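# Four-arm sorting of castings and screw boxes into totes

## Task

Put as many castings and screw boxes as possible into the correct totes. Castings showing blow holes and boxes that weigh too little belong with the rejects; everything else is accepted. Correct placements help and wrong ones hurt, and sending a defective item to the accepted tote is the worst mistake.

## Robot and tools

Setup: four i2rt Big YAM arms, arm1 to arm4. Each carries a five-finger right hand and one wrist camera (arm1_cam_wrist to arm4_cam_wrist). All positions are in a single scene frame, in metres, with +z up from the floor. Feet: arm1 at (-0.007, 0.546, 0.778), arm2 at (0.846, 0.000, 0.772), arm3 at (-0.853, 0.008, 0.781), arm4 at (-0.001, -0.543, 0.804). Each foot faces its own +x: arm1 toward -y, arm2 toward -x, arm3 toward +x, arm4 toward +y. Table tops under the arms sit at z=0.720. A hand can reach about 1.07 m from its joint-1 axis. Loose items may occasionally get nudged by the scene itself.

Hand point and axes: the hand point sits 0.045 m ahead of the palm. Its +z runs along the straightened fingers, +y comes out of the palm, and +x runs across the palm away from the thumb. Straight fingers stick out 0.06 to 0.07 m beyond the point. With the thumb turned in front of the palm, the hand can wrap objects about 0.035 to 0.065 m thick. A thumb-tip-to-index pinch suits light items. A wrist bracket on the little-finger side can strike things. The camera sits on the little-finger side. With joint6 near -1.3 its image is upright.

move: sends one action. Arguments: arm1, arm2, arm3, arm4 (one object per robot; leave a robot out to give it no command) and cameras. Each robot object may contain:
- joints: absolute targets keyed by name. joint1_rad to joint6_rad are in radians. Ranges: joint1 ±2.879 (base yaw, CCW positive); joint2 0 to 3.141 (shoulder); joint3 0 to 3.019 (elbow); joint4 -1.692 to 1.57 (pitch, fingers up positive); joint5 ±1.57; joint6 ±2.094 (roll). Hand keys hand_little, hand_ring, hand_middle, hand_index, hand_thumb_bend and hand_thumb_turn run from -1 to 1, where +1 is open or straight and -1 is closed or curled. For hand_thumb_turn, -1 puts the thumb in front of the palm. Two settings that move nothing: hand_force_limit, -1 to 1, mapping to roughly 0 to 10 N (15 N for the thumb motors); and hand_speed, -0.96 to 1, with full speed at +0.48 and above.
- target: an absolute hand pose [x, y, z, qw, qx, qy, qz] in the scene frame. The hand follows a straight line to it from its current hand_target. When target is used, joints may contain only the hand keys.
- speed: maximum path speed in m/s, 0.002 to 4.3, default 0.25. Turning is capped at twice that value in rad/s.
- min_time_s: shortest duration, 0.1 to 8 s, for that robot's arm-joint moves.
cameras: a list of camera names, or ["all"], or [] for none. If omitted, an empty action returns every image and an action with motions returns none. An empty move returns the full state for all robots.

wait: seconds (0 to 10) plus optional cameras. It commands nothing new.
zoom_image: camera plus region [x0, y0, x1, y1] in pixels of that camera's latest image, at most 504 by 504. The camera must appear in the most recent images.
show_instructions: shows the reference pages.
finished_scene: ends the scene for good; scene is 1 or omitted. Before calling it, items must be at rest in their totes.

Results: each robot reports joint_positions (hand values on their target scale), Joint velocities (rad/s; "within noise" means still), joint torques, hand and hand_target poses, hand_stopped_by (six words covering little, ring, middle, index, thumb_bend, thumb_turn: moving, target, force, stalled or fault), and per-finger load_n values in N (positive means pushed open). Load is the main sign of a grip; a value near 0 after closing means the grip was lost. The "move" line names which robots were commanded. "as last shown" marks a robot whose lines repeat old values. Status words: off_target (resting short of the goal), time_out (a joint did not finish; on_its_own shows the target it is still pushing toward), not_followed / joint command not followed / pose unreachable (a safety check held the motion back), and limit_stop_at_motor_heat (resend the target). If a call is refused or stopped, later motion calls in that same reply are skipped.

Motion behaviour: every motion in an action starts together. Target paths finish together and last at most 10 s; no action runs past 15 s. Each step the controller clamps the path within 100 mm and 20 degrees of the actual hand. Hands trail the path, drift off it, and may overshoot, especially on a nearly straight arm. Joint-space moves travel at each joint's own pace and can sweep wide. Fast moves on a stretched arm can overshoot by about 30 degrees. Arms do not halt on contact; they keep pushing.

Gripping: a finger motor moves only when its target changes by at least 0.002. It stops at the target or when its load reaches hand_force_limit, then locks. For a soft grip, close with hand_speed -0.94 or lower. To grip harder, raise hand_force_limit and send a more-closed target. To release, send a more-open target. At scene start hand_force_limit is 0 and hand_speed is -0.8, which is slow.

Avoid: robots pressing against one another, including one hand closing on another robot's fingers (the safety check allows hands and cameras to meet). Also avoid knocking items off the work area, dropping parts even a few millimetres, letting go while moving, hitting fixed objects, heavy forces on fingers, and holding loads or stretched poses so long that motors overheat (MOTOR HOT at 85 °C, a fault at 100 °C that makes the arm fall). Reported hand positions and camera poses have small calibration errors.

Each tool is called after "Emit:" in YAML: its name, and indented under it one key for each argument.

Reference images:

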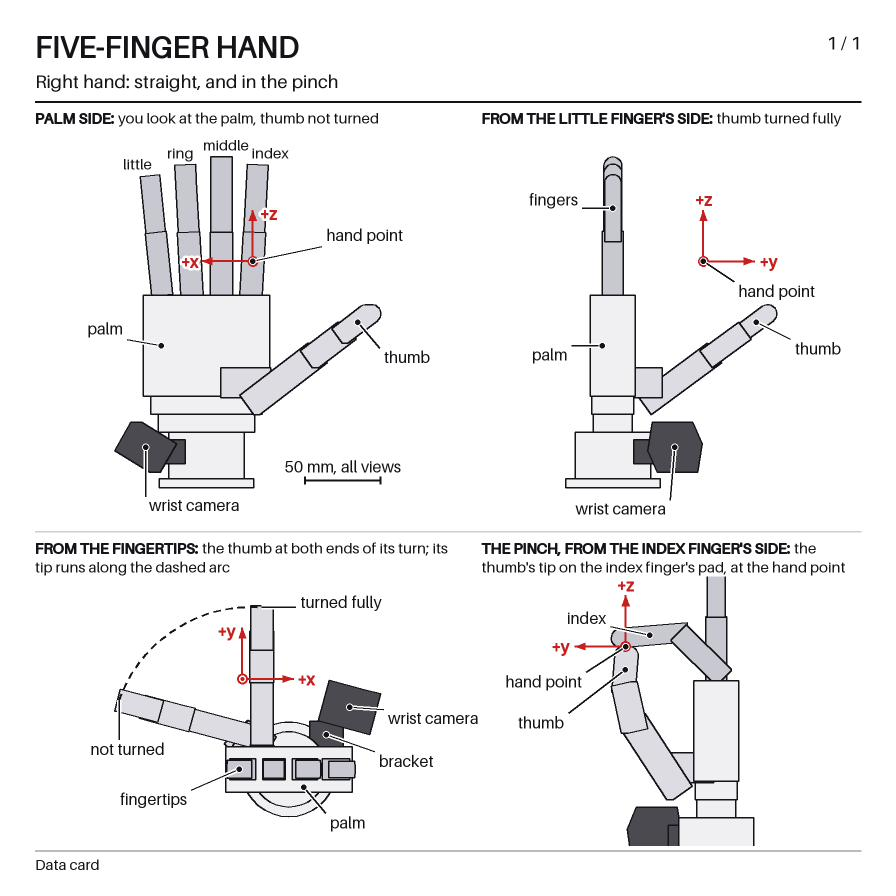

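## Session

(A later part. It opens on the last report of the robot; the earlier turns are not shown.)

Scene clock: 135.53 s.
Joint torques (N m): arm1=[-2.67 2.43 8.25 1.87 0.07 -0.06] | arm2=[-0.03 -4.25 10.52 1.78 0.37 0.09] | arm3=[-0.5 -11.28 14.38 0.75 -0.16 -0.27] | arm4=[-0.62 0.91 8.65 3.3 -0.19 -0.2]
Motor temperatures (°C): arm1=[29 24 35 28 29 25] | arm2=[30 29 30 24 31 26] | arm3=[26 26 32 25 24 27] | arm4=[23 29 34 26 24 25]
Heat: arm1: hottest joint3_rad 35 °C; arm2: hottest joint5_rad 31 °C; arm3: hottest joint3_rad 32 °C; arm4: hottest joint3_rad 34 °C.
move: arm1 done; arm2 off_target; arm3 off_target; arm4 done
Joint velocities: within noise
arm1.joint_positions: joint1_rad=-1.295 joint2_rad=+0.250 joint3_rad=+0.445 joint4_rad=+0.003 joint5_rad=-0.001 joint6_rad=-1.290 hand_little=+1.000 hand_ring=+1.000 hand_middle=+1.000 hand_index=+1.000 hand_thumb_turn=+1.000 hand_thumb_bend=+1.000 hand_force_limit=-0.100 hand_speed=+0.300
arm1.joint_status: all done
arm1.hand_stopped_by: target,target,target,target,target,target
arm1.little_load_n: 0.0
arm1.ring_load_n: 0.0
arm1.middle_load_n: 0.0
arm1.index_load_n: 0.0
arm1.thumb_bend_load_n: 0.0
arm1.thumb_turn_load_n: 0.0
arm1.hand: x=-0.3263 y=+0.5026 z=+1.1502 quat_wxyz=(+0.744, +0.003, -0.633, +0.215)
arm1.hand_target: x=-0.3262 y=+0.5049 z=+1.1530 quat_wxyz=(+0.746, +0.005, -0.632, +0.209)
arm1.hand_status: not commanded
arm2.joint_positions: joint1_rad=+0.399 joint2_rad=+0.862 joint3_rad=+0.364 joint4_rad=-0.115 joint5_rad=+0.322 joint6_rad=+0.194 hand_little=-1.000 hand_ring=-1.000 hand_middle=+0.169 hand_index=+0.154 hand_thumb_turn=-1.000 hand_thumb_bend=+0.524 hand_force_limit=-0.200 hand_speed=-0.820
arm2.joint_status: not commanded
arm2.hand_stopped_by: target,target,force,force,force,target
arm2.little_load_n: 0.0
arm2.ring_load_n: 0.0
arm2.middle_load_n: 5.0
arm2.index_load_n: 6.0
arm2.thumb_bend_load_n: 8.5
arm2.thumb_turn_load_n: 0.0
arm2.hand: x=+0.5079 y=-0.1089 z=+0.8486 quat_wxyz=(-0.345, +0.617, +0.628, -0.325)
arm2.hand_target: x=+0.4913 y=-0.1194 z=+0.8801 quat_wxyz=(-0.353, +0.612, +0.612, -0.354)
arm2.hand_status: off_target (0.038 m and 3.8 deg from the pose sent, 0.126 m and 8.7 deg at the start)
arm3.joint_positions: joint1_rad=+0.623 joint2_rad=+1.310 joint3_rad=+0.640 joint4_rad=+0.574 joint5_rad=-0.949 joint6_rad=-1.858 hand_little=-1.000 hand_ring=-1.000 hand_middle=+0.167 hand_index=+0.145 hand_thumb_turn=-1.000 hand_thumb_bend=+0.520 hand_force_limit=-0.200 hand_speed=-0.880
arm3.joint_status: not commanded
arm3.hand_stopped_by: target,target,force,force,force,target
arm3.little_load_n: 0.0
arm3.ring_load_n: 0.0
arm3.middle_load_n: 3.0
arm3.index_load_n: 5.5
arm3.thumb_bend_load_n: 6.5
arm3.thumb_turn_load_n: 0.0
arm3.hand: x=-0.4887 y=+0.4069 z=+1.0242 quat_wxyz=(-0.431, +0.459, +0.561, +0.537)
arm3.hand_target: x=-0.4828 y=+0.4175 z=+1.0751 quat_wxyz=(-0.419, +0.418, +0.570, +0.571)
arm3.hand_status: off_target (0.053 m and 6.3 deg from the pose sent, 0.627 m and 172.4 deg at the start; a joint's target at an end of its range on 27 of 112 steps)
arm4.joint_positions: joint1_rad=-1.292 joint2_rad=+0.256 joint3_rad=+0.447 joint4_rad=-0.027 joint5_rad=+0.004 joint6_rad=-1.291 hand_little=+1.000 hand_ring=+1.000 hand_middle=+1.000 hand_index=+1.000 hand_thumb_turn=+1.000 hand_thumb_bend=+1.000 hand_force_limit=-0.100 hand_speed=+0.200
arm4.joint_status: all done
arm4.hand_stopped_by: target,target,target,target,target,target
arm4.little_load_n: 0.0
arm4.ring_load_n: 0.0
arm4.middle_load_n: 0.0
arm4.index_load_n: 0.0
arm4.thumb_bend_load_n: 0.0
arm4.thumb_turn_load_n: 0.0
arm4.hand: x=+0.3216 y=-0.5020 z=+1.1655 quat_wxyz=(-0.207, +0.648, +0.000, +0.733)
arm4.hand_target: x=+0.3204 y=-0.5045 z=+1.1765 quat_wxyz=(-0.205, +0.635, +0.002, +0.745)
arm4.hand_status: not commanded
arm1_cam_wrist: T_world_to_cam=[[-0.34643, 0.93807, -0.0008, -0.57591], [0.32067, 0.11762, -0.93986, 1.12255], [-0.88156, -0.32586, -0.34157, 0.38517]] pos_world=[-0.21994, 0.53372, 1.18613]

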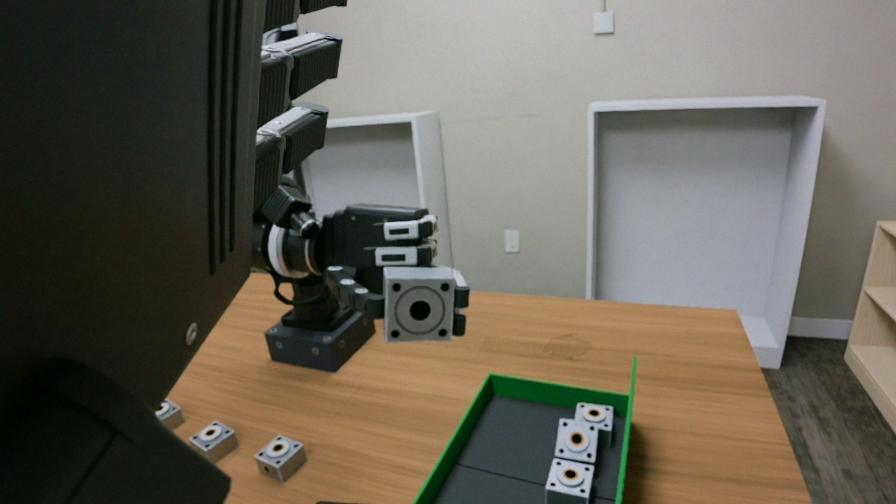

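Emit:
move:
  arm3: {"target": [-0.566, 0.522, 0.81, 0.5, -0.866, 0, 0], "speed": 0.7}
  arm2: {"target": [0.48, -0.42, 1.075, 0.570, 0.570, -0.418, 0.4183], "speed": 0.7}
  arm1: {"target": [-0.008, 0.02, 0.90, 0, 0, 0.866, -0.5], "speed": 0.5, "joints": {"hand_speed": 0.3, "hand_thumb_turn": -1, "hand_thumb_bend": 0.85, "hand_ring": -1, "hand_little": -1, "hand_index": 0.6, "hand_middle": 0.6}}
  cameras: ["arm1_cam_wrist", "arm4_cam_wrist"]

Emit:
zoom_image:
  camera: "arm4_cam_wrist"
  region: [320, 260, 480, 420]

Scene clock: 139.10 s.
Joint torques (N m): arm1=[-1.9 -7.88 9.84 2.52 -0.01 0.14] | arm2=[-1.2 -9.52 10.35 1.99 0.01 -0.26] | arm3=[-0.97 -15.03 12.42 0.64 -0.52 0.14] | arm4=[-0.62 0.91 8.68 3.29 -0.19 -0.2]
Motor temperatures (°C): arm1=[29 24 35 28 29 25] | arm2=[30 29 30 24 31 26] | arm3=[26 26 32 25 24 27] | arm4=[23 29 34 26 24 25]
Heat: arm1: hottest joint3_rad 35 °C; arm2: hottest joint5_rad 31 °C; arm3: hottest joint3_rad 32 °C; arm4: hottest joint3_rad 34 °C.
move: arm1 off_target; arm2 off_target; arm3 off_target
Joint velocities: within noise
arm1.joint_positions: joint1_rad=-0.099 joint2_rad=+1.333 joint3_rad=+0.727 joint4_rad=+0.028 joint5_rad=-0.073 joint6_rad=-0.049 hand_little=-1.000 hand_ring=-1.000 hand_middle=+0.600 hand_index=+0.600 hand_thumb_turn=-1.000 hand_thumb_bend=+0.850 hand_force_limit=-0.100 hand_speed=+0.300
arm1.joint_status: all done
arm1.hand_stopped_by: target,target,target,target,target,target
arm1.little_load_n: 0.0
arm1.ring_load_n: 0.0
arm1.middle_load_n: 0.0
arm1.index_load_n: 0.0
arm1.thumb_bend_load_n: 0.0
arm1.thumb_turn_load_n: 0.0
arm1.hand: x=-0.0109 y=+0.0424 z=+0.8764 quat_wxyz=(+0.002, +0.000, -0.880, +0.475)
arm1.hand_target: x=-0.0079 y=+0.0217 z=+0.9007 quat_wxyz=(+0.000, +0.000, -0.866, +0.500)
arm1.hand_status: off_target (0.033 m and 3.2 deg from the pose sent, 0.630 m and 98.0 deg at the start)
arm2.joint_positions: joint1_rad=+0.675 joint2_rad=+1.265 joint3_rad=+0.664 joint4_rad=+0.548 joint5_rad=-0.928 joint6_rad=-1.848 hand_little=-1.000 hand_ring=-1.000 hand_middle=+0.169 hand_index=+0.154 hand_thumb_turn=-1.000 hand_thumb_bend=+0.524 hand_force_limit=-0.200 hand_speed=-0.820
arm2.joint_status: not commanded
arm2.hand_stopped_by: target,target,force,force,force,target
arm2.little_load_n: 0.0
arm2.ring_load_n: 0.0
arm2.middle_load_n: 4.0
arm2.index_load_n: 7.5
arm2.thumb_bend_load_n: 8.0
arm2.thumb_turn_load_n: 0.0
arm2.hand: x=+0.4921 y=-0.4150 z=+1.0354 quat_wxyz=(-0.541, -0.567, +0.446, -0.432)
arm2.hand_target: x=+0.4818 y=-0.4184 z=+1.0749 quat_wxyz=(-0.570, -0.570, +0.418, -0.418)
arm2.hand_status: off_target (0.042 m and 5.0 deg from the pose sent, 0.386 m and 151.9 deg at the start)
arm3.joint_positions: joint1_rad=+0.872 joint2_rad=+1.763 joint3_rad=+0.930 joint4_rad=+0.129 joint5_rad=-0.587 joint6_rad=-0.417 hand_little=-1.000 hand_ring=-1.000 hand_middle=+0.167 hand_index=+0.145 hand_thumb_turn=-1.000 hand_thumb_bend=+0.520 hand_force_limit=-0.200 hand_speed=-0.880
arm3.joint_status: not commanded
arm3.hand_stopped_by: target,target,force,force,force,target
arm3.little_load_n: 0.0
arm3.ring_load_n: 0.0
arm3.middle_load_n: 2.5
arm3.index_load_n: 5.0
arm3.thumb_bend_load_n: 7.0
arm3.thumb_turn_load_n: -1.0
arm3.hand: x=-0.5771 y=+0.4984 z=+0.7874 quat_wxyz=(-0.482, +0.876, -0.007, -0.007)
arm3.hand_target: x=-0.5671 y=+0.5207 z=+0.8107 quat_wxyz=(-0.500, +0.866, +0.000, +0.000)
arm3.hand_status: off_target (0.034 m and 2.6 deg from the pose sent, 0.255 m and 104.4 deg at the start)
arm4: as last shown
arm1_cam_wrist: T_world_to_cam=[[-0.26106, 0.47414, -0.84085, 0.72169], [0.81664, 0.57294, 0.06953, -0.0804], [0.51473, -0.66852, -0.53678, 0.62062]] pos_world=[-0.06538, 0.11877, 0.94556]
arm4_cam_wrist: T_world_to_cam=[[0.28197, -0.95929, -0.01585, -0.5504], [-0.35834, -0.08998, -0.92924, 1.15589], [0.88999, 0.2677, -0.36912, 0.39105]] pos_world=[0.22136, -0.52868, 1.20973]

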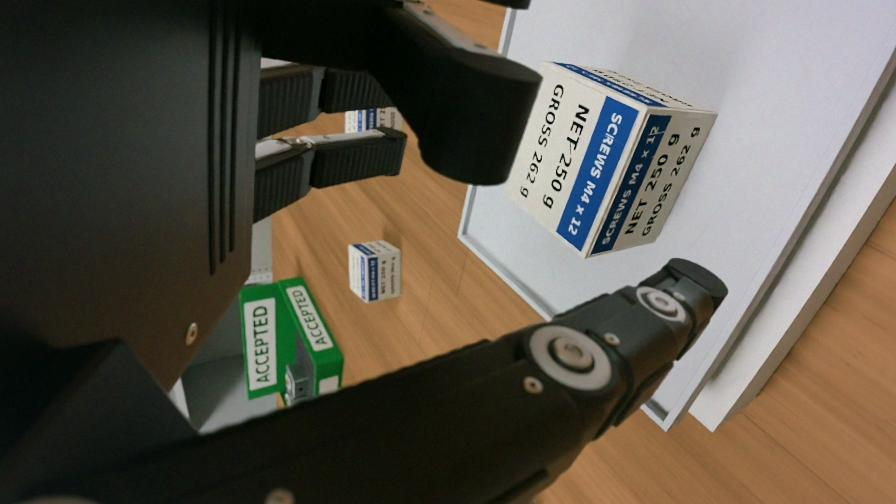

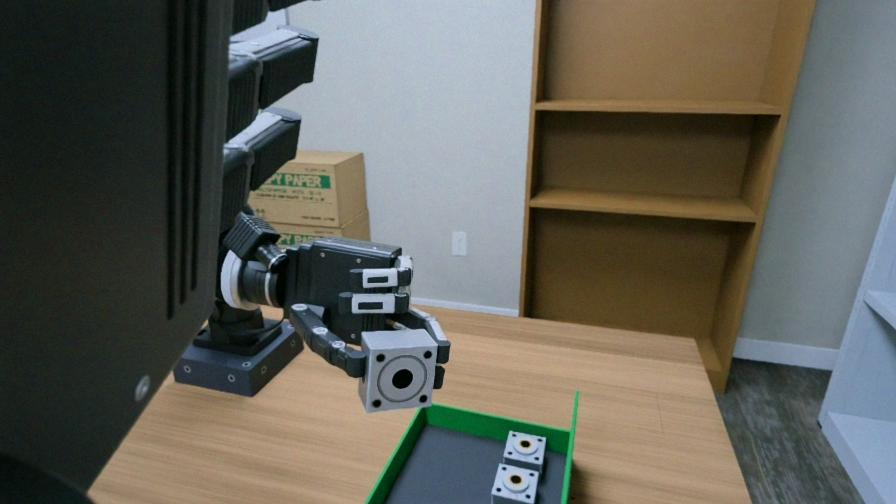

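Scaled by 3.150 from the camera's image (finer frame: 1280x720).

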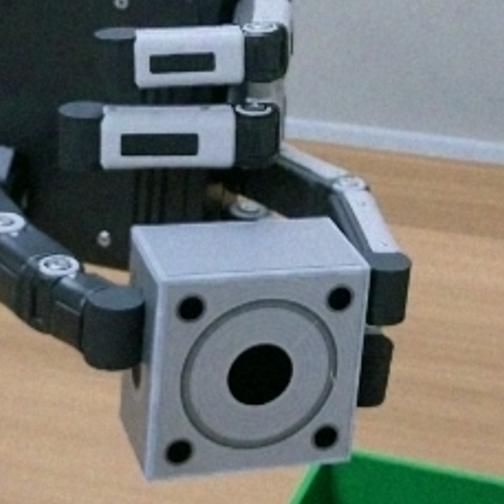

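Emit:
zoom_image:
  camera: "arm4_cam_wrist"
  region: [355, 325, 445, 415]

Scaled by 5.600 from the camera's image (finer frame: 1280x720).

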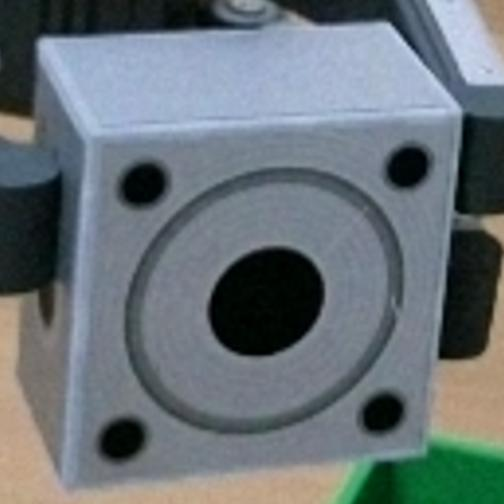

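Emit:
move:
  arm3: {"target": [-0.566, 0.522, 0.757, 0.5, -0.866, 0, 0], "speed": 0.1}
  arm2: {"target": [0.612, -0.517, 0.81, 0, 0, -0.866, 0.5], "speed": 0.7}
  arm1: {"target": [-0.007, 0.020, 0.826, 0.0087, -0.0151, 0.866, -0.5], "speed": 0.12}
  cameras: ["arm1_cam_wrist", "arm3_cam_wrist"]

Scene clock: 143.40 s.
Joint torques (N m): arm1=[-2.49 -8.64 5.91 2.56 -0.12 -0.04] | arm2=[-0.03 -12.45 8.2 2.09 -0.51 0.22] | arm3=[-0.62 -13.16 9.73 1.98 -0.39 0.11] | arm4=[-0.62 0.79 8.69 3.29 -0.19 -0.21]
Motor temperatures (°C): arm1=[29 25 35 28 29 25] | arm2=[30 29 30 24 31 26] | arm3=[26 26 33 25 25 27] | arm4=[23 29 34 26 24 25]
Heat: arm1: hottest joint3_rad 35 °C; arm2: hottest joint5_rad 31 °C; arm3: hottest joint3_rad 33 °C; arm4: hottest joint3_rad 34 °C.
move: arm1 done; arm2 off_target; arm3 off_target
Joint velocities: within noise
arm1.joint_positions: joint1_rad=-0.099 joint2_rad=+1.493 joint3_rad=+0.686 joint4_rad=+0.273 joint5_rad=-0.107 joint6_rad=-0.051 hand_little=-1.000 hand_ring=-1.000 hand_middle=+0.600 hand_index=+0.600 hand_thumb_turn=-1.000 hand_thumb_bend=+0.850 hand_force_limit=-0.100 hand_speed=+0.300
arm1.joint_status: not commanded
arm1.hand_stopped_by: target,target,target,target,target,target
arm1.little_load_n: 0.0
arm1.ring_load_n: 0.0
arm1.middle_load_n: 0.0
arm1.index_load_n: -0.5
arm1.thumb_bend_load_n: 0.0
arm1.thumb_turn_load_n: 0.0
arm1.hand: x=-0.0062 y=+0.0233 z=+0.8262 quat_wxyz=(-0.011, +0.010, -0.869, +0.495)
arm1.hand_target: x=-0.0069 y=+0.0200 z=+0.8261 quat_wxyz=(-0.009, +0.015, -0.866, +0.500)
arm1.hand_status: done (0.003 m and 0.9 deg from the pose sent, 0.055 m and 3.9 deg at the start)
arm2.joint_positions: joint1_rad=+0.979 joint2_rad=+1.663 joint3_rad=+0.854 joint4_rad=+0.161 joint5_rad=-0.514 joint6_rad=-0.358 hand_little=-1.000 hand_ring=-1.000 hand_middle=+0.169 hand_index=+0.154 hand_thumb_turn=-1.000 hand_thumb_bend=+0.524 hand_force_limit=-0.200 hand_speed=-0.820
arm2.joint_status: not commanded
arm2.hand_stopped_by: target,target,force,force,force,target
arm2.little_load_n: 0.0
arm2.ring_load_n: 0.0
arm2.middle_load_n: 6.0
arm2.index_load_n: 4.5
arm2.thumb_bend_load_n: 8.5
arm2.thumb_turn_load_n: -1.0
arm2.hand: x=+0.6173 y=-0.4978 z=+0.7919 quat_wxyz=(+0.002, +0.002, +0.876, -0.482)
arm2.hand_target: x=+0.6126 y=-0.5161 z=+0.8103 quat_wxyz=(+0.000, +0.000, +0.866, -0.500)
arm2.hand_status: off_target (0.027 m and 2.3 deg from the pose sent, 0.275 m and 105.9 deg at the start)
arm3.joint_positions: joint1_rad=+0.872 joint2_rad=+1.851 joint3_rad=+0.930 joint4_rad=+0.236 joint5_rad=-0.590 joint6_rad=-0.411 hand_little=-1.000 hand_ring=-1.000 hand_middle=+0.167 hand_index=+0.145 hand_thumb_turn=-1.000 hand_thumb_bend=+0.520 hand_force_limit=-0.200 hand_speed=-0.880
arm3.joint_status: not commanded
arm3.hand_stopped_by: target,target,force,force,force,target
arm3.little_load_n: 0.0
arm3.ring_load_n: 0.0
arm3.middle_load_n: 1.5
arm3.index_load_n: 5.5
arm3.thumb_bend_load_n: 7.0
arm3.thumb_turn_load_n: 0.0
arm3.hand: x=-0.5722 y=+0.5057 z=+0.7552 quat_wxyz=(-0.489, +0.872, -0.005, -0.005)
arm3.hand_target: x=-0.5666 y=+0.5213 z=+0.7573 quat_wxyz=(-0.500, +0.866, +0.000, +0.000)
arm3.hand_status: off_target (0.018 m and 1.6 deg from the pose sent, 0.040 m and 2.6 deg at the start)
arm4: as last shown
arm1_cam_wrist: T_world_to_cam=[[-0.26398, 0.42714, -0.86479, 0.71059], [0.79792, 0.60044, 0.053, -0.05692], [0.54189, -0.67604, -0.49933, 0.54781]] pos_world=[-0.06386, 0.101, 0.89106]
arm3_cam_wrist: T_world_to_cam=[[0.19039, -0.4812, -0.85569, 1.00209], [-0.82301, -0.55339, 0.12808, -0.29357], [-0.53517, 0.67985, -0.50139, -0.15372]] pos_world=[-0.51467, 0.42425, 0.818]

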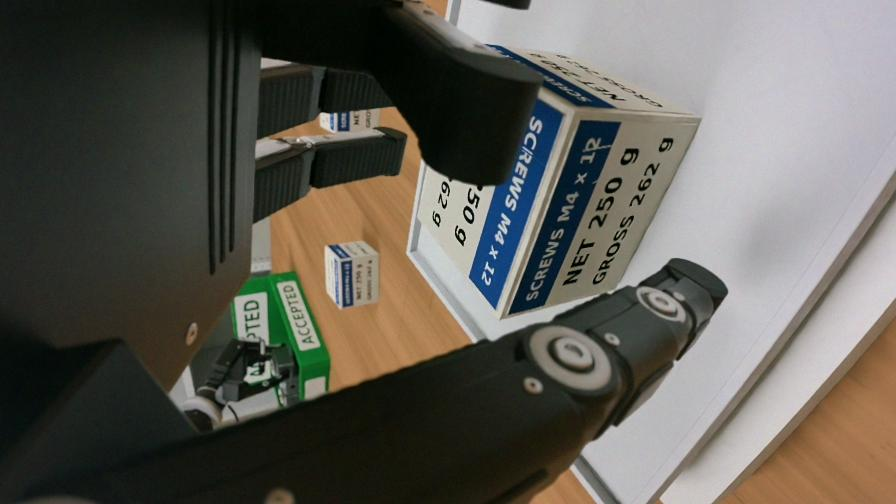

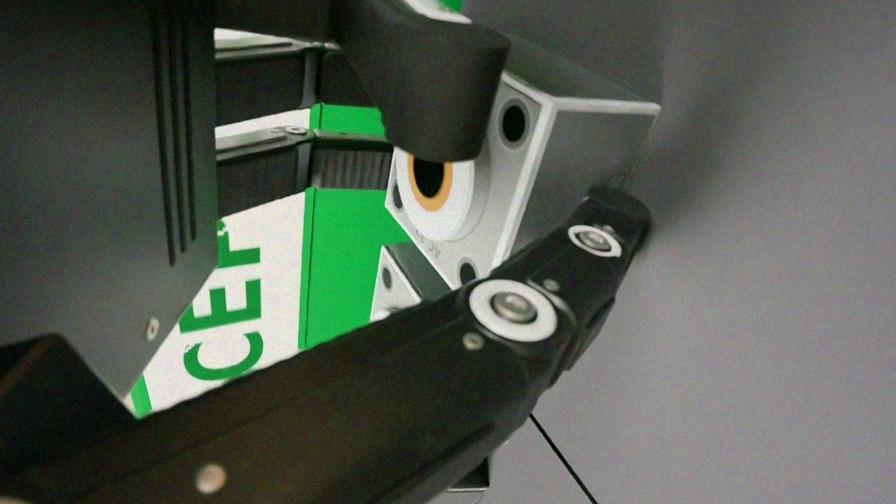

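Emit:
move:
  arm3: {"joints": {"hand_speed": -0.4, "hand_index": 0.35, "hand_middle": 0.35, "hand_thumb_bend": 0.78}}
  arm2: {"target": [0.612, -0.515, 0.773, 0, 0, -0.866, 0.5], "speed": 0.1}
  arm1: {"joints": {"hand_speed": -0.8, "hand_force_limit": -0.1, "hand_index": 0.0, "hand_middle": 0.0, "hand_thumb_bend": 0.2}}

Emit:
move:
  arm3: {"target": [-0.54, 0.42, 0.88, 0.5, -0.866, 0, 0], "speed": 0.3}
  arm2: {"joints": {"hand_speed": -0.4, "hand_index": 0.36, "hand_middle": 0.36, "hand_thumb_bend": 0.78}}
  arm1: {"target": [-0.03, 0.06, 0.92, 0, 0, 0.866, -0.5], "speed": 0.25}
  cameras: ["arm1_cam_wrist", "arm3_cam_wrist"]

Scene clock: 146.23 s.
Joint torques (N m): arm1=[-2.49 -8.59 5.91 2.52 -0.07 -0.04] | arm2=[-0.26 -10.93 6 2.8 -0.11 0] | arm3=[-0.32 -14.39 9.84 1.5 -0.34 0.1] | arm4=[-0.62 0.91 8.68 3.28 -0.19 -0.2]
Motor temperatures (°C): arm1=[29 25 35 28 29 25] | arm2=[30 29 30 24 31 26] | arm3=[26 26 33 25 25 27] | arm4=[23 29 34 26 24 25]
Heat: arm1: hottest joint3_rad 35 °C; arm2: hottest joint5_rad 31 °C; arm3: hottest joint3_rad 33 °C; arm4: hottest joint3_rad 34 °C.
move: arm1 off_target; arm2 done; arm3 done
Joint velocities: within noise
arm1.joint_positions: joint1_rad=-0.099 joint2_rad=+1.493 joint3_rad=+0.686 joint4_rad=+0.274 joint5_rad=-0.108 joint6_rad=-0.051 hand_little=-1.000 hand_ring=-1.000 hand_middle=+0.104 hand_index=+0.085 hand_thumb_turn=-1.000 hand_thumb_bend=+0.590 hand_force_limit=-0.100 hand_speed=-0.800
arm1.joint_status: hand_middle off_target (ended at +0.104, target +0.000); hand_index off_target (ended at +0.085, target +0.000); hand_thumb_bend off_target (ended at +0.590, target +0.200); the others done
arm1.hand_stopped_by: target,target,force,force,force,target
arm1.little_load_n: 0.0
arm1.ring_load_n: 0.5
arm1.middle_load_n: 6.0
arm1.index_load_n: 6.0
arm1.thumb_bend_load_n: 8.0
arm1.thumb_turn_load_n: 0.0
arm1.hand: x=-0.0060 y=+0.0232 z=+0.8265 quat_wxyz=(-0.011, +0.011, -0.868, +0.496)
arm1.hand_target: x=-0.0069 y=+0.0200 z=+0.8261 quat_wxyz=(-0.009, +0.015, -0.866, +0.500)
arm1.hand_status: not commanded
arm2.joint_positions: joint1_rad=+0.979 joint2_rad=+1.722 joint3_rad=+0.854 joint4_rad=+0.252 joint5_rad=-0.524 joint6_rad=-0.338 hand_little=-1.000 hand_ring=-1.000 hand_middle=+0.169 hand_index=+0.154 hand_thumb_turn=-1.000 hand_thumb_bend=+0.524 hand_force_limit=-0.200 hand_speed=-0.820
arm2.joint_status: not commanded
arm2.hand_stopped_by: target,target,force,force,force,target
arm2.little_load_n: 0.0
arm2.ring_load_n: 0.0
arm2.middle_load_n: 4.0
arm2.index_load_n: 6.0
arm2.thumb_bend_load_n: 8.5
arm2.thumb_turn_load_n: 0.0
arm2.hand: x=+0.6140 y=-0.5074 z=+0.7762 quat_wxyz=(+0.003, +0.003, +0.869, -0.496)
arm2.hand_target: x=+0.6123 y=-0.5147 z=+0.7730 quat_wxyz=(+0.000, +0.000, +0.866, -0.500)
arm2.hand_status: done (0.008 m and 0.7 deg from the pose sent, 0.026 m and 2.3 deg at the start)
arm3.joint_positions: joint1_rad=+0.872 joint2_rad=+1.856 joint3_rad=+0.930 joint4_rad=+0.249 joint5_rad=-0.592 joint6_rad=-0.411 hand_little=-1.000 hand_ring=-1.000 hand_middle=+0.350 hand_index=+0.350 hand_thumb_turn=-1.000 hand_thumb_bend=+0.780 hand_force_limit=-0.200 hand_speed=-0.400
arm3.joint_status: all done
arm3.hand_stopped_by: target,target,target,target,target,target
arm3.little_load_n: -0.5
arm3.ring_load_n: 0.0
arm3.middle_load_n: 0.0
arm3.index_load_n: 0.0
arm3.thumb_bend_load_n: -0.5
arm3.thumb_turn_load_n: 0.0
arm3.hand: x=-0.5713 y=+0.5071 z=+0.7542 quat_wxyz=(-0.492, +0.871, -0.004, -0.003)
arm3.hand_target: x=-0.5665 y=+0.5214 z=+0.7574 quat_wxyz=(-0.500, +0.866, +0.000, +0.000)
arm3.hand_status: not commanded
arm4: as last shown
pictures: none

Scene clock: 147.70 s.
Joint torques (N m): arm1=[-2.96 -8.23 10.07 2.06 -0.2 -0.01] | arm2=[-0.21 -11.46 5.97 2.36 -0.14 0] | arm3=[-1.26 -11.63 10.4 -0.03 -0.61 -0.1] | arm4=[-0.67 0.85 8.69 3.28 -0.2 -0.2]
Motor temperatures (°C): arm1=[29 25 35 28 29 25] | arm2=[30 29 30 24 31 26] | arm3=[26 26 33 25 25 27] | arm4=[23 29 34 26 24 25]
Heat: arm1: hottest joint3_rad 35 °C; arm2: hottest joint5_rad 31 °C; arm3: hottest joint3_rad 33 °C; arm4: hottest joint3_rad 34 °C.
move: arm1 off_target; arm2 done; arm3 done
Joint velocities: within noise
arm1.joint_positions: joint1_rad=-0.156 joint2_rad=+1.219 joint3_rad=+0.669 joint4_rad=-0.044 joint5_rad=-0.130 joint6_rad=-0.068 hand_little=-1.000 hand_ring=-1.000 hand_middle=+0.104 hand_index=+0.085 hand_thumb_turn=-1.000 hand_thumb_bend=+0.590 hand_force_limit=-0.100 hand_speed=-0.800
arm1.joint_status: not commanded
arm1.hand_stopped_by: target,target,force,force,force,target
arm1.little_load_n: 0.0
arm1.ring_load_n: 0.0
arm1.middle_load_n: 5.5
arm1.index_load_n: 5.0
arm1.thumb_bend_load_n: 8.5
arm1.thumb_turn_load_n: 0.0
arm1.hand: x=-0.0245 y=+0.0789 z=+0.8878 quat_wxyz=(-0.006, -0.004, -0.882, +0.470)
arm1.hand_target: x=-0.0297 y=+0.0614 z=+0.9203 quat_wxyz=(+0.000, +0.000, -0.866, +0.500)
arm1.hand_status: off_target (0.038 m and 4.0 deg from the pose sent, 0.103 m and 1.8 deg at the start)
arm2.joint_positions: joint1_rad=+0.979 joint2_rad=+1.727 joint3_rad=+0.854 joint4_rad=+0.262 joint5_rad=-0.523 joint6_rad=-0.338 hand_little=-1.000 hand_ring=-1.000 hand_middle=+0.360 hand_index=+0.360 hand_thumb_turn=-1.000 hand_thumb_bend=+0.780 hand_force_limit=-0.200 hand_speed=-0.400
arm2.joint_status: all done
arm2.hand_stopped_by: target,target,target,target,target,target
arm2.little_load_n: 0.0
arm2.ring_load_n: 0.0
arm2.middle_load_n: -0.5
arm2.index_load_n: 0.0
arm2.thumb_bend_load_n: 0.0
arm2.thumb_turn_load_n: 0.0
arm2.hand: x=+0.6132 y=-0.5083 z=+0.7746 quat_wxyz=(+0.001, +0.003, +0.868, -0.497)
arm2.hand_target: x=+0.6122 y=-0.5148 z=+0.7731 quat_wxyz=(+0.000, +0.000, +0.866, -0.500)
arm2.hand_status: not commanded
arm3.joint_positions: joint1_rad=+0.687 joint2_rad=+1.514 joint3_rad=+0.910 joint4_rad=-0.143 joint5_rad=-0.737 joint6_rad=-0.549 hand_little=-1.000 hand_ring=-1.000 hand_middle=+0.350 hand_index=+0.350 hand_thumb_turn=-1.000 hand_thumb_bend=+0.780 hand_force_limit=-0.200 hand_speed=-0.400
arm3.joint_status: not commanded
arm3.hand_stopped_by: target,target,target,target,target,target
arm3.little_load_n: 0.0
arm3.ring_load_n: 0.0
arm3.middle_load_n: 0.0
arm3.index_load_n: 0.0
arm3.thumb_bend_load_n: 0.0
arm3.thumb_turn_load_n: 0.0
arm3.hand: x=-0.5429 y=+0.4180 z=+0.8788 quat_wxyz=(-0.501, +0.866, -0.006, -0.001)
arm3.hand_target: x=-0.5401 y=+0.4200 z=+0.8800 quat_wxyz=(-0.500, +0.866, +0.000, +0.000)
arm3.hand_status: done (0.004 m and 0.7 deg from the pose sent, 0.156 m and 1.2 deg at the start)
arm4: as last shown
arm1_cam_wrist: T_world_to_cam=[[-0.2473, 0.48333, -0.83978, 0.70911], [0.81448, 0.57317, 0.09003, -0.10929], [0.52485, -0.66172, -0.53541, 0.65655]] pos_world=[-0.08021, 0.15436, 0.95686]
arm3_cam_wrist: T_world_to_cam=[[0.19396, -0.45936, -0.86682, 1.06262], [-0.8258, -0.55342, 0.1085, -0.31805], [-0.52956, 0.69478, -0.48668, -0.03254]] pos_world=[-0.48599, 0.33471, 0.93977]

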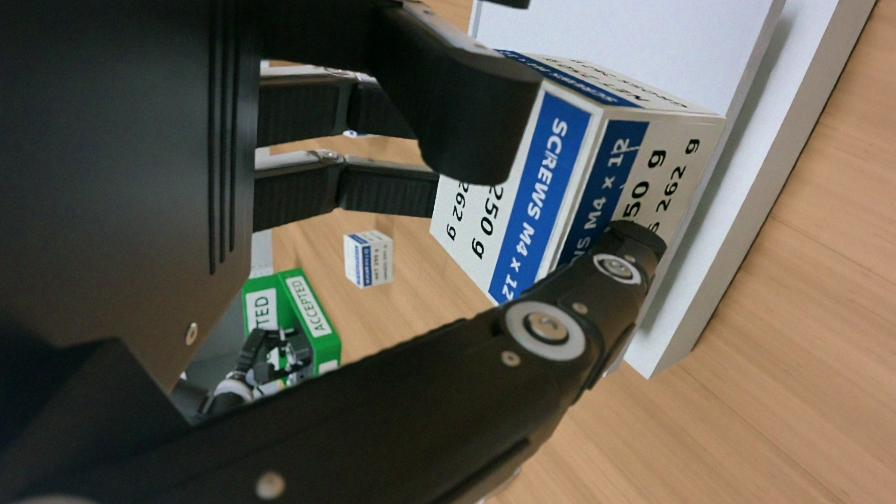

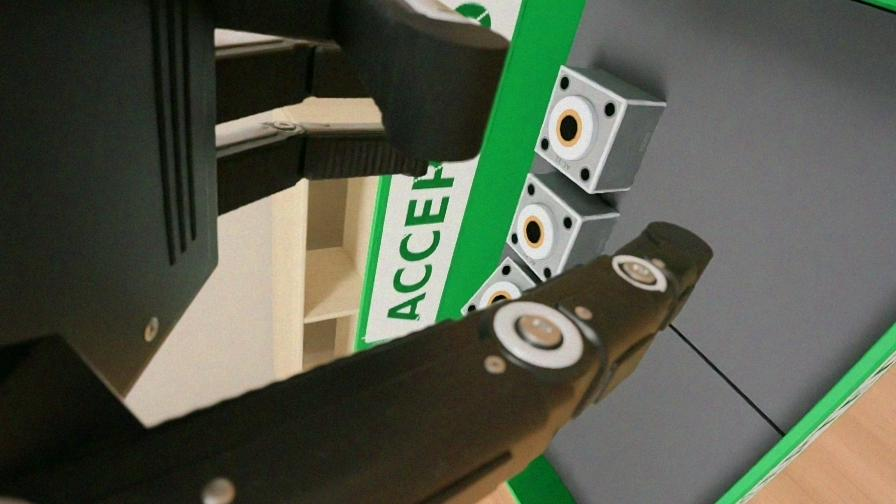

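Emit:
move:
  arm3: {"target": [-0.43, -0.100, 0.83, 0.3536, -0.6124, 0.6124, -0.3536], "speed": 0.6, "joints": {"hand_speed": 0.3, "hand_index": 0.6, "hand_middle": 0.6, "hand_thumb_bend": 0.75}}
  arm2: {"target": [0.58, -0.43, 0.87, 0, 0, -0.866, 0.5], "speed": 0.2}
  arm1: {"target": [-0.33, 0.40, 0.93, 0.3536, -0.6124, -0.6124, 0.3536], "speed": 0.5}
  cameras: ["arm3_cam_wrist", "arm1_cam_wrist"]

Scene clock: 150.83 s.
Joint torques (N m): arm1=[-2.67 -1.44 11.74 2.55 0.34 0.17] | arm2=[-1.2 -11.4 6.83 1.39 -0.42 -0.09] | arm3=[-1.73 -7.18 11.81 1.72 -0.17 0.13] | arm4=[-0.62 0.91 8.66 3.29 -0.18 -0.2]
Motor temperatures (°C): arm1=[29 25 35 28 29 25] | arm2=[30 29 30 24 31 26] | arm3=[26 26 33 25 25 27] | arm4=[23 29 34 26 24 25]
Heat: arm1: hottest joint3_rad 35 °C; arm2: hottest joint5_rad 31 °C; arm3: hottest joint3_rad 33 °C; arm4: hottest joint3_rad 34 °C.
move: arm1 off_target; arm2 done; arm3 off_target
Joint velocities: within noise
arm1.joint_positions: joint1_rad=-1.021 joint2_rad=+0.723 joint3_rad=+0.430 joint4_rad=-0.387 joint5_rad=+0.470 joint6_rad=+0.292 hand_little=-1.000 hand_ring=-1.000 hand_middle=+0.104 hand_index=+0.085 hand_thumb_turn=-1.000 hand_thumb_bend=+0.590 hand_force_limit=-0.100 hand_speed=-0.800
arm1.joint_status: not commanded
arm1.hand_stopped_by: target,target,force,force,force,target
arm1.little_load_n: 0.0
arm1.ring_load_n: 0.0
arm1.middle_load_n: 5.5
arm1.index_load_n: 5.5
arm1.thumb_bend_load_n: 8.5
arm1.thumb_turn_load_n: 0.0
arm1.hand: x=-0.3087 y=+0.4122 z=+0.8931 quat_wxyz=(+0.346, -0.611, -0.637, +0.317)
arm1.hand_target: x=-0.3274 y=+0.4013 z=+0.9306 quat_wxyz=(+0.353, -0.612, -0.613, +0.354)
arm1.hand_status: off_target (0.044 m and 5.1 deg from the pose sent, 0.445 m and 90.0 deg at the start)
arm2.joint_positions: joint1_rad=+0.808 joint2_rad=+1.454 joint3_rad=+0.834 joint4_rad=-0.068 joint5_rad=-0.666 joint6_rad=-0.459 hand_little=-1.000 hand_ring=-1.000 hand_middle=+0.360 hand_index=+0.360 hand_thumb_turn=-1.000 hand_thumb_bend=+0.780 hand_force_limit=-0.200 hand_speed=-0.400
arm2.joint_status: not commanded
arm2.hand_stopped_by: target,target,target,target,target,target
arm2.little_load_n: 0.0
arm2.ring_load_n: 0.0
arm2.middle_load_n: 0.0
arm2.index_load_n: 0.0
arm2.thumb_bend_load_n: 0.0
arm2.thumb_turn_load_n: 0.0
arm2.hand: x=+0.5845 y=-0.4301 z=+0.8623 quat_wxyz=(+0.007, +0.004, +0.868, -0.496)
arm2.hand_target: x=+0.5801 y=-0.4300 z=+0.8700 quat_wxyz=(+0.000, +0.000, +0.866, -0.500)
arm2.hand_status: done (0.009 m and 1.0 deg from the pose sent, 0.128 m and 0.6 deg at the start)
arm3.joint_positions: joint1_rad=-0.435 joint2_rad=+1.292 joint3_rad=+0.455 joint4_rad=+0.210 joint5_rad=-0.386 joint6_rad=-0.254 hand_little=-1.000 hand_ring=-1.000 hand_middle=+0.600 hand_index=+0.600 hand_thumb_turn=-1.000 hand_thumb_bend=+0.750 hand_force_limit=-0.200 hand_speed=+0.300
arm3.joint_status: all done
arm3.hand_stopped_by: target,target,target,target,target,target
arm3.little_load_n: 0.0
arm3.ring_load_n: 0.0
arm3.middle_load_n: 0.0
arm3.index_load_n: -0.5
arm3.thumb_bend_load_n: 0.0
arm3.thumb_turn_load_n: 0.0
arm3.hand: x=-0.4542 y=-0.0880 z=+0.8109 quat_wxyz=(-0.344, +0.622, -0.620, +0.331)
arm3.hand_target: x=-0.4317 y=-0.0996 z=+0.8311 quat_wxyz=(-0.354, +0.612, -0.612, +0.354)
arm3.hand_status: off_target (0.033 m and 3.1 deg from the pose sent, 0.532 m and 89.5 deg at the start)
arm4: as last shown
arm4.thumb_bend_load_n: -0.5
pictures: arm1_cam_wrist, arm3_cam_wrist
arm1_cam_wrist: T_world_to_cam=[[0.48124, 0.30933, -0.8202, 0.76133], [0.58462, -0.81044, 0.03737, 0.47712], [-0.65317, -0.49749, -0.57086, 0.62947]] pos_world=[-0.23417, 0.46434, 0.96595]
arm3_cam_wrist: T_world_to_cam=[[-0.50064, -0.19775, -0.84277, 0.44211], [-0.56318, 0.81376, 0.1436, -0.30639], [0.65741, 0.54652, -0.51877, 0.88508]] pos_world=[-0.53308, -0.14696, 0.87575]

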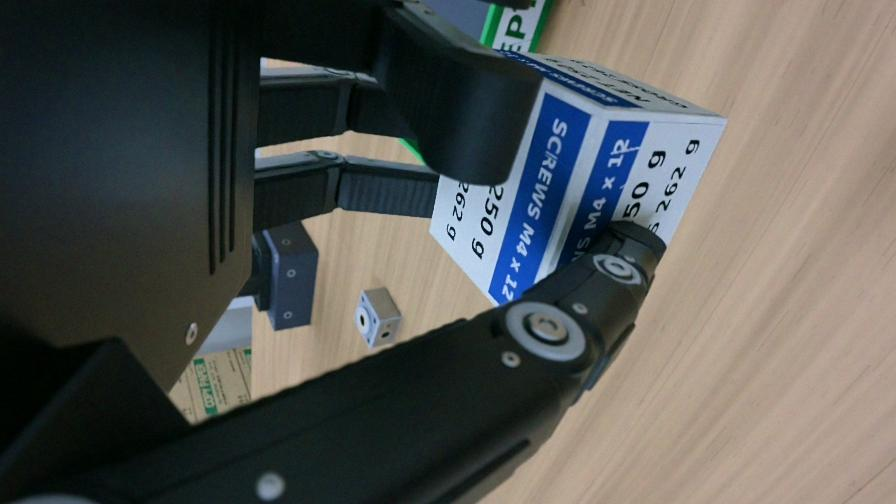

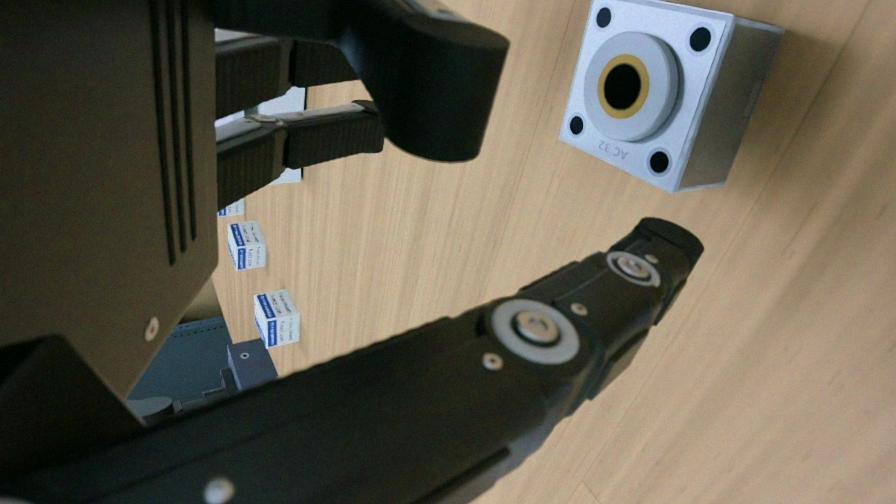

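Emit:
move:
  arm3: {"target": [-0.437, -0.112, 0.745, 0.3774, -0.6536, 0.5682, -0.3281], "speed": 0.2}
  arm2: {"target": [0.257, 0.012, 0.83, 0.3536, -0.6124, -0.6124, 0.3536], "speed": 0.5, "joints": {"hand_speed": 0.3, "hand_index": 0.6, "hand_middle": 0.6, "hand_thumb_bend": 0.75}}
  arm1: {"target": [-0.695, 0.418, 0.89, 0.3536, -0.6124, -0.6124, 0.3536], "speed": 0.4}
  cameras: ["arm3_cam_wrist", "arm1_cam_wrist", "arm2_cam_wrist"]

Scene clock: 153.80 s.
Joint torques (N m): arm1=[-2.78 -15.33 11.22 2.07 0.05 -0.02] | arm2=[-0.62 -11.11 8.38 2.45 0.1 0.11] | arm3=[-2.49 -7.77 8.14 1.57 -0.24 -0.2] | arm4=[-0.56 0.97 8.64 3.3 -0.19 -0.2]
Motor temperatures (°C): arm1=[29 25 36 28 29 25] | arm2=[30 29 30 24 31 26] | arm3=[26 26 33 25 25 27] | arm4=[23 29 34 26 24 25]
Heat: arm1: hottest joint3_rad 36 °C; arm2: hottest joint5_rad 31 °C; arm3: hottest joint3_rad 33 °C; arm4: hottest joint3_rad 34 °C.
move: arm1 off_target; arm2 off_target; arm3 off_target
Joint velocities: within noise
arm1.joint_positions: joint1_rad=-1.401 joint2_rad=+1.776 joint3_rad=+1.177 joint4_rad=-0.015 joint5_rad=+0.151 joint6_rad=+0.098 hand_little=-1.000 hand_ring=-1.000 hand_middle=+0.104 hand_index=+0.085 hand_thumb_turn=-1.000 hand_thumb_bend=+0.590 hand_force_limit=-0.100 hand_speed=-0.800
arm1.joint_status: not commanded
arm1.hand_stopped_by: target,target,force,force,force,target
arm1.little_load_n: -0.5
arm1.ring_load_n: 0.0
arm1.middle_load_n: 6.0
arm1.index_load_n: 5.5
arm1.thumb_bend_load_n: 8.5
arm1.thumb_turn_load_n: 0.0
arm1.hand: x=-0.6658 y=+0.4204 z=+0.8487 quat_wxyz=(+0.332, -0.625, -0.627, +0.326)
arm1.hand_target: x=-0.6919 y=+0.4187 z=+0.8908 quat_wxyz=(+0.354, -0.612, -0.612, +0.353)
arm1.hand_status: off_target (0.051 m and 4.6 deg from the pose sent, 0.386 m and 5.1 deg at the start)
arm2.joint_positions: joint1_rad=-0.075 joint2_rad=+1.604 joint3_rad=+0.834 joint4_rad=+0.213 joint5_rad=-0.093 joint6_rad=-0.048 hand_little=-1.000 hand_ring=-1.000 hand_middle=+0.600 hand_index=+0.600 hand_thumb_turn=-1.000 hand_thumb_bend=+0.750 hand_force_limit=-0.200 hand_speed=+0.300
arm2.joint_status: all done
arm2.hand_stopped_by: target,target,target,target,target,target
arm2.little_load_n: 0.0
arm2.ring_load_n: 0.0
arm2.middle_load_n: -0.5
arm2.index_load_n: -0.5
arm2.thumb_bend_load_n: 0.0
arm2.thumb_turn_load_n: 0.0
arm2.hand: x=+0.2754 y=+0.0120 z=+0.8168 quat_wxyz=(-0.343, +0.617, +0.620, -0.342)
arm2.hand_target: x=+0.2580 y=+0.0120 z=+0.8304 quat_wxyz=(-0.354, +0.612, +0.612, -0.354)
arm2.hand_status: off_target (0.023 m and 2.1 deg from the pose sent, 0.551 m and 90.0 deg at the start)
arm3.joint_positions: joint1_rad=-0.514 joint2_rad=+1.598 joint3_rad=+0.455 joint4_rad=+0.481 joint5_rad=-0.572 joint6_rad=-0.362 hand_little=-1.000 hand_ring=-1.000 hand_middle=+0.600 hand_index=+0.600 hand_thumb_turn=-1.000 hand_thumb_bend=+0.750 hand_force_limit=-0.200 hand_speed=+0.300
arm3.joint_status: not commanded
arm3.hand_stopped_by: target,target,target,target,target,target
arm3.little_load_n: 0.0
arm3.ring_load_n: 0.0
arm3.middle_load_n: 0.0
arm3.index_load_n: 0.0
arm3.thumb_bend_load_n: 1.0
arm3.thumb_turn_load_n: 1.0
arm3.hand: x=-0.4508 y=-0.0973 z=+0.7434 quat_wxyz=(-0.381, +0.651, -0.578, +0.310)
arm3.hand_target: x=-0.4378 y=-0.1118 z=+0.7456 quat_wxyz=(-0.377, +0.654, -0.568, +0.328)
arm3.hand_status: off_target (0.020 m and 2.4 deg from the pose sent, 0.072 m and 8.0 deg at the start)
arm4: as last shown
arm4.thumb_bend_load_n: 0.0
pictures: arm1_cam_wrist, arm2_cam_wrist, arm3_cam_wrist
arm1_cam_wrist: T_world_to_cam=[[0.49294, 0.26671, -0.82817, 0.92668], [0.57231, -0.81635, 0.07774, 0.65423], [-0.65534, -0.51229, -0.55506, 0.36631]] pos_world=[-0.59116, 0.47458, 0.91991]
arm2_cam_wrist: T_world_to_cam=[[0.53482, 0.27025, -0.80058, 0.49903], [0.54865, -0.83164, 0.0858, -0.20952], [-0.64261, -0.48513, -0.59305, 0.78654]] pos_world=[0.3535, 0.07247, 0.88395]
arm3_cam_wrist: T_world_to_cam=[[-0.44801, -0.23749, -0.86191, 0.41925], [-0.66599, 0.73182, 0.14453, -0.3422], [0.59644, 0.63878, -0.48603, 0.81012]] pos_world=[-0.52327, -0.16749, 0.80455]

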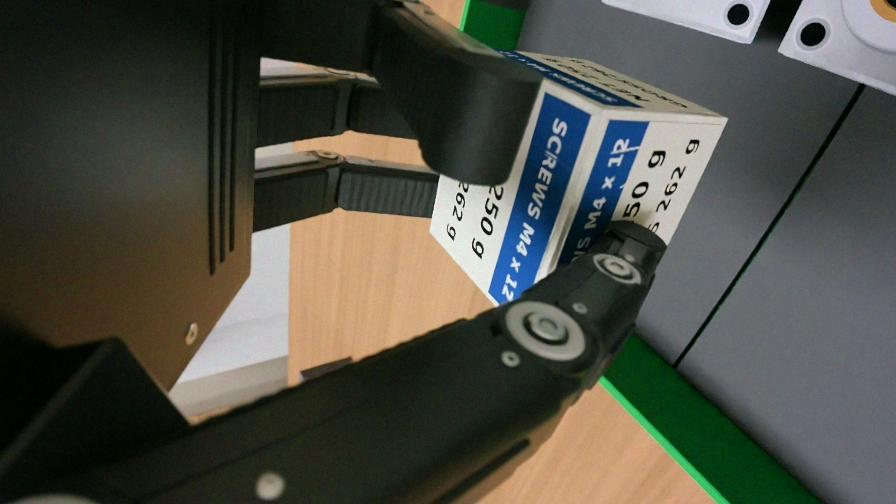

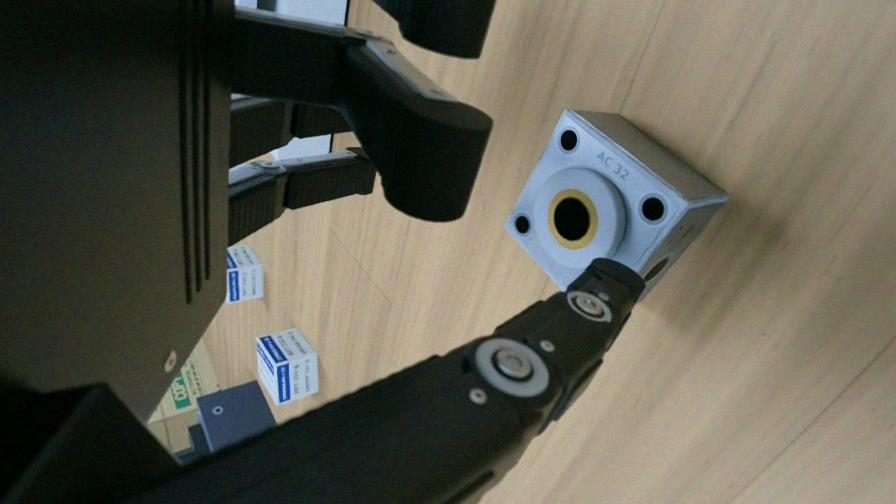

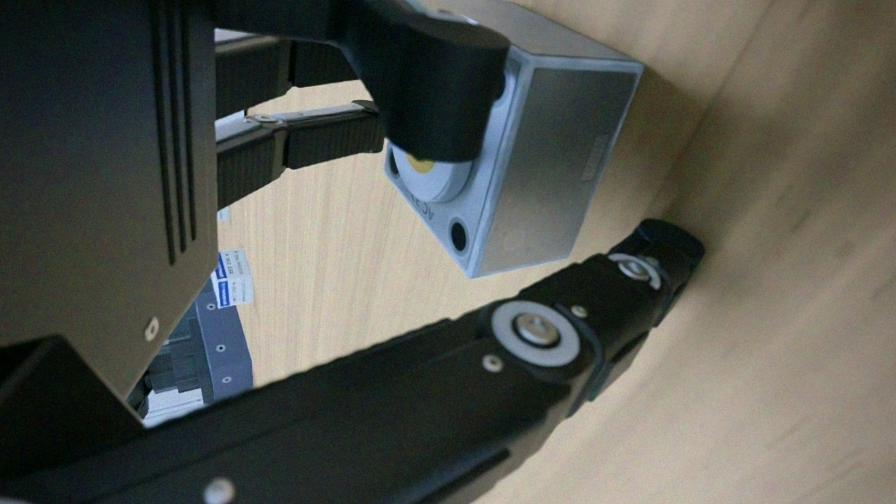

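Emit:
move:
  arm1: {"target":[-0.697,0.4195,0.80,0.3536,-0.6124,-0.6124,0.3536],"speed":0.2}
  arm2: {"target":[0.278,0.0135,0.760,0.3760,-0.6512,-0.5711,0.3297],"speed":0.15}
  arm3: {"joints":{"hand_index":0.0,"hand_middle":0.0,"hand_thumb_bend":0.2,"hand_speed":-0.82,"hand_force_limit":-0.2}}
  cameras: ["arm1_cam_wrist","arm2_cam_wrist","arm3_cam_wrist"]

Scene clock: 157.63 s.
Joint torques (N m): arm1=[-2.96 -16.5 6.97 2.99 0.04 -0.02] | arm2=[-0.44 -10.81 4.86 2.63 0.19 0.07] | arm3=[-2.43 -8.7 7.62 1.42 -0.31 -0.15] | arm4=[-0.56 0.91 8.66 3.26 -0.19 -0.19]
Motor temperatures (°C): arm1=[29 25 36 28 29 25] | arm2=[30 29 30 24 31 26] | arm3=[26 26 33 25 25 27] | arm4=[23 29 34 26 24 25]
Heat: arm1: hottest joint3_rad 36 °C; arm2: hottest joint5_rad 31 °C; arm3: hottest joint3_rad 33 °C; arm4: hottest joint3_rad 34 °C.
move: arm1 off_target; arm2 done; arm3 off_target
Joint velocities: within noise
arm1.joint_positions: joint1_rad=-1.401 joint2_rad=+1.927 joint3_rad=+1.161 joint4_rad=+0.176 joint5_rad=+0.148 joint6_rad=+0.097 hand_little=-1.000 hand_ring=-1.000 hand_middle=+0.104 hand_index=+0.085 hand_thumb_turn=-1.000 hand_thumb_bend=+0.590 hand_force_limit=-0.100 hand_speed=-0.800
arm1.joint_status: not commanded
arm1.hand_stopped_by: target,target,force,force,force,target
arm1.little_load_n: 0.0
arm1.ring_load_n: 0.0
arm1.middle_load_n: 7.0
arm1.index_load_n: 5.0
arm1.thumb_bend_load_n: 9.0
arm1.thumb_turn_load_n: 0.0
arm1.hand: x=-0.6821 y=+0.4173 z=+0.7780 quat_wxyz=(+0.338, -0.621, -0.623, +0.335)
arm1.hand_target: x=-0.6963 y=+0.4197 z=+0.8003 quat_wxyz=(+0.354, -0.612, -0.612, +0.353)
arm1.hand_status: off_target (0.027 m and 3.2 deg from the pose sent, 0.058 m and 4.6 deg at the start)
arm2.joint_positions: joint1_rad=-0.042 joint2_rad=+1.716 joint3_rad=+0.753 joint4_rad=+0.442 joint5_rad=+0.052 joint6_rad=+0.035 hand_little=-1.000 hand_ring=-1.000 hand_middle=+0.600 hand_index=+0.600 hand_thumb_turn=-1.000 hand_thumb_bend=+0.750 hand_force_limit=-0.200 hand_speed=+0.300
arm2.joint_status: not commanded
arm2.hand_stopped_by: target,target,target,target,target,target
arm2.little_load_n: 0.0
arm2.ring_load_n: 0.5
arm2.middle_load_n: 0.0
arm2.index_load_n: 0.0
arm2.thumb_bend_load_n: 0.0
arm2.thumb_turn_load_n: 0.0
arm2.hand: x=+0.2796 y=+0.0165 z=+0.7646 quat_wxyz=(-0.377, +0.650, +0.573, -0.327)
arm2.hand_target: x=+0.2781 y=+0.0136 z=+0.7600 quat_wxyz=(-0.376, +0.651, +0.571, -0.330)
arm2.hand_status: done (0.006 m and 0.4 deg from the pose sent, 0.057 m and 8.0 deg at the start)
arm3.joint_positions: joint1_rad=-0.515 joint2_rad=+1.604 joint3_rad=+0.459 joint4_rad=+0.485 joint5_rad=-0.572 joint6_rad=-0.372 hand_little=-1.000 hand_ring=-1.000 hand_middle=+0.169 hand_index=+0.153 hand_thumb_turn=-1.000 hand_thumb_bend=+0.514 hand_force_limit=-0.200 hand_speed=-0.820
arm3.joint_status: hand_middle off_target (ended at +0.169, target +0.000); hand_index off_target (ended at +0.153, target +0.000); hand_thumb_bend off_target (ended at +0.514, target +0.200); the others done
arm3.hand_stopped_by: target,target,force,force,force,target
arm3.little_load_n: 0.0
arm3.ring_load_n: 0.0
arm3.middle_load_n: 3.5
arm3.index_load_n: 4.5
arm3.thumb_bend_load_n: 5.5
arm3.thumb_turn_load_n: 0.0
arm3.hand: x=-0.4490 y=-0.0992 z=+0.7430 quat_wxyz=(-0.380, +0.654, -0.575, +0.313)
arm3.hand_target: x=-0.4378 y=-0.1119 z=+0.7456 quat_wxyz=(-0.377, +0.654, -0.568, +0.328)
arm3.hand_status: not commanded
arm4: as last shown
arm4.little_load_n: 0.5
arm4.middle_load_n: 0.5
arm1_cam_wrist: T_world_to_cam=[[0.47304, 0.26415, -0.84051, 0.87414], [0.57612, -0.81451, 0.06827, 0.67574], [-0.66657, -0.51653, -0.53748, 0.29522]] pos_world=[-0.60603, 0.47199, 0.84727]
arm2_cam_wrist: T_world_to_cam=[[0.53792, 0.20335, -0.8181, 0.4674], [0.43571, -0.89786, 0.06332, -0.15377], [-0.72166, -0.39051, -0.57158, 0.76452]] pos_world=[0.3673, 0.06545, 0.8291]
arm3_cam_wrist: T_world_to_cam=[[-0.44336, -0.2476, -0.86147, 0.42009], [-0.66975, 0.73025, 0.1348, -0.33417], [0.59571, 0.63674, -0.48959, 0.81215]] pos_world=[-0.52136, -0.16909, 0.80457]

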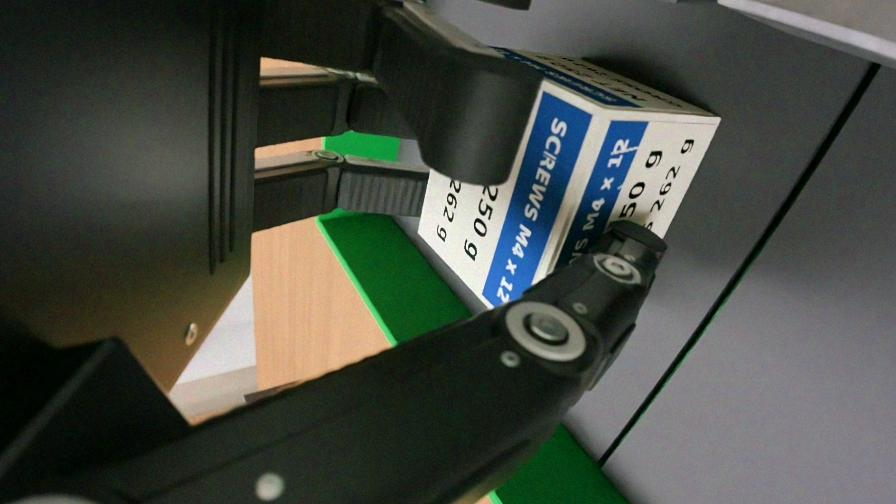

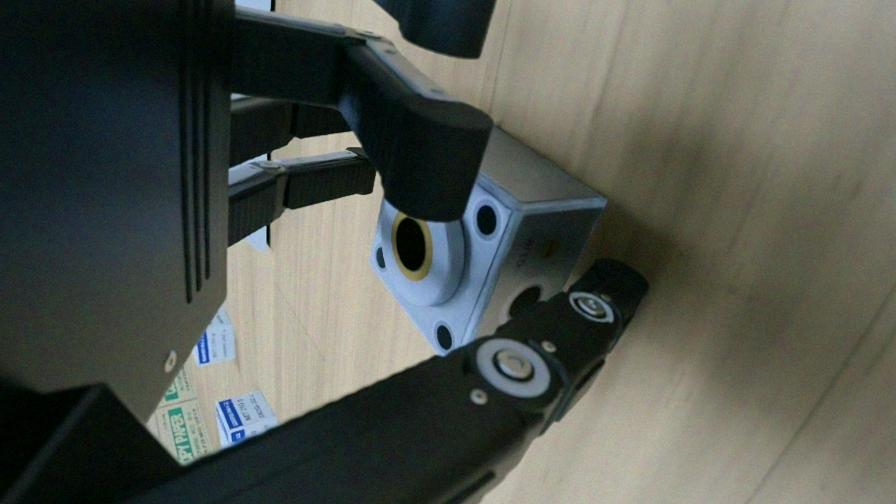

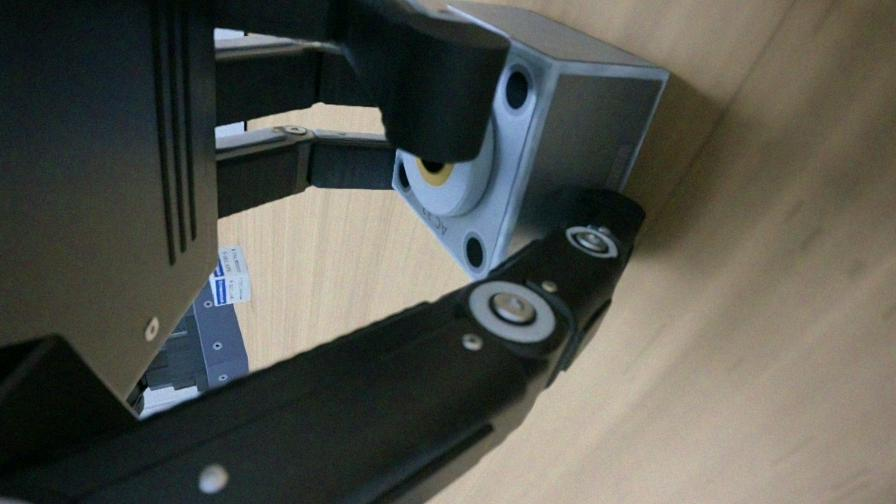

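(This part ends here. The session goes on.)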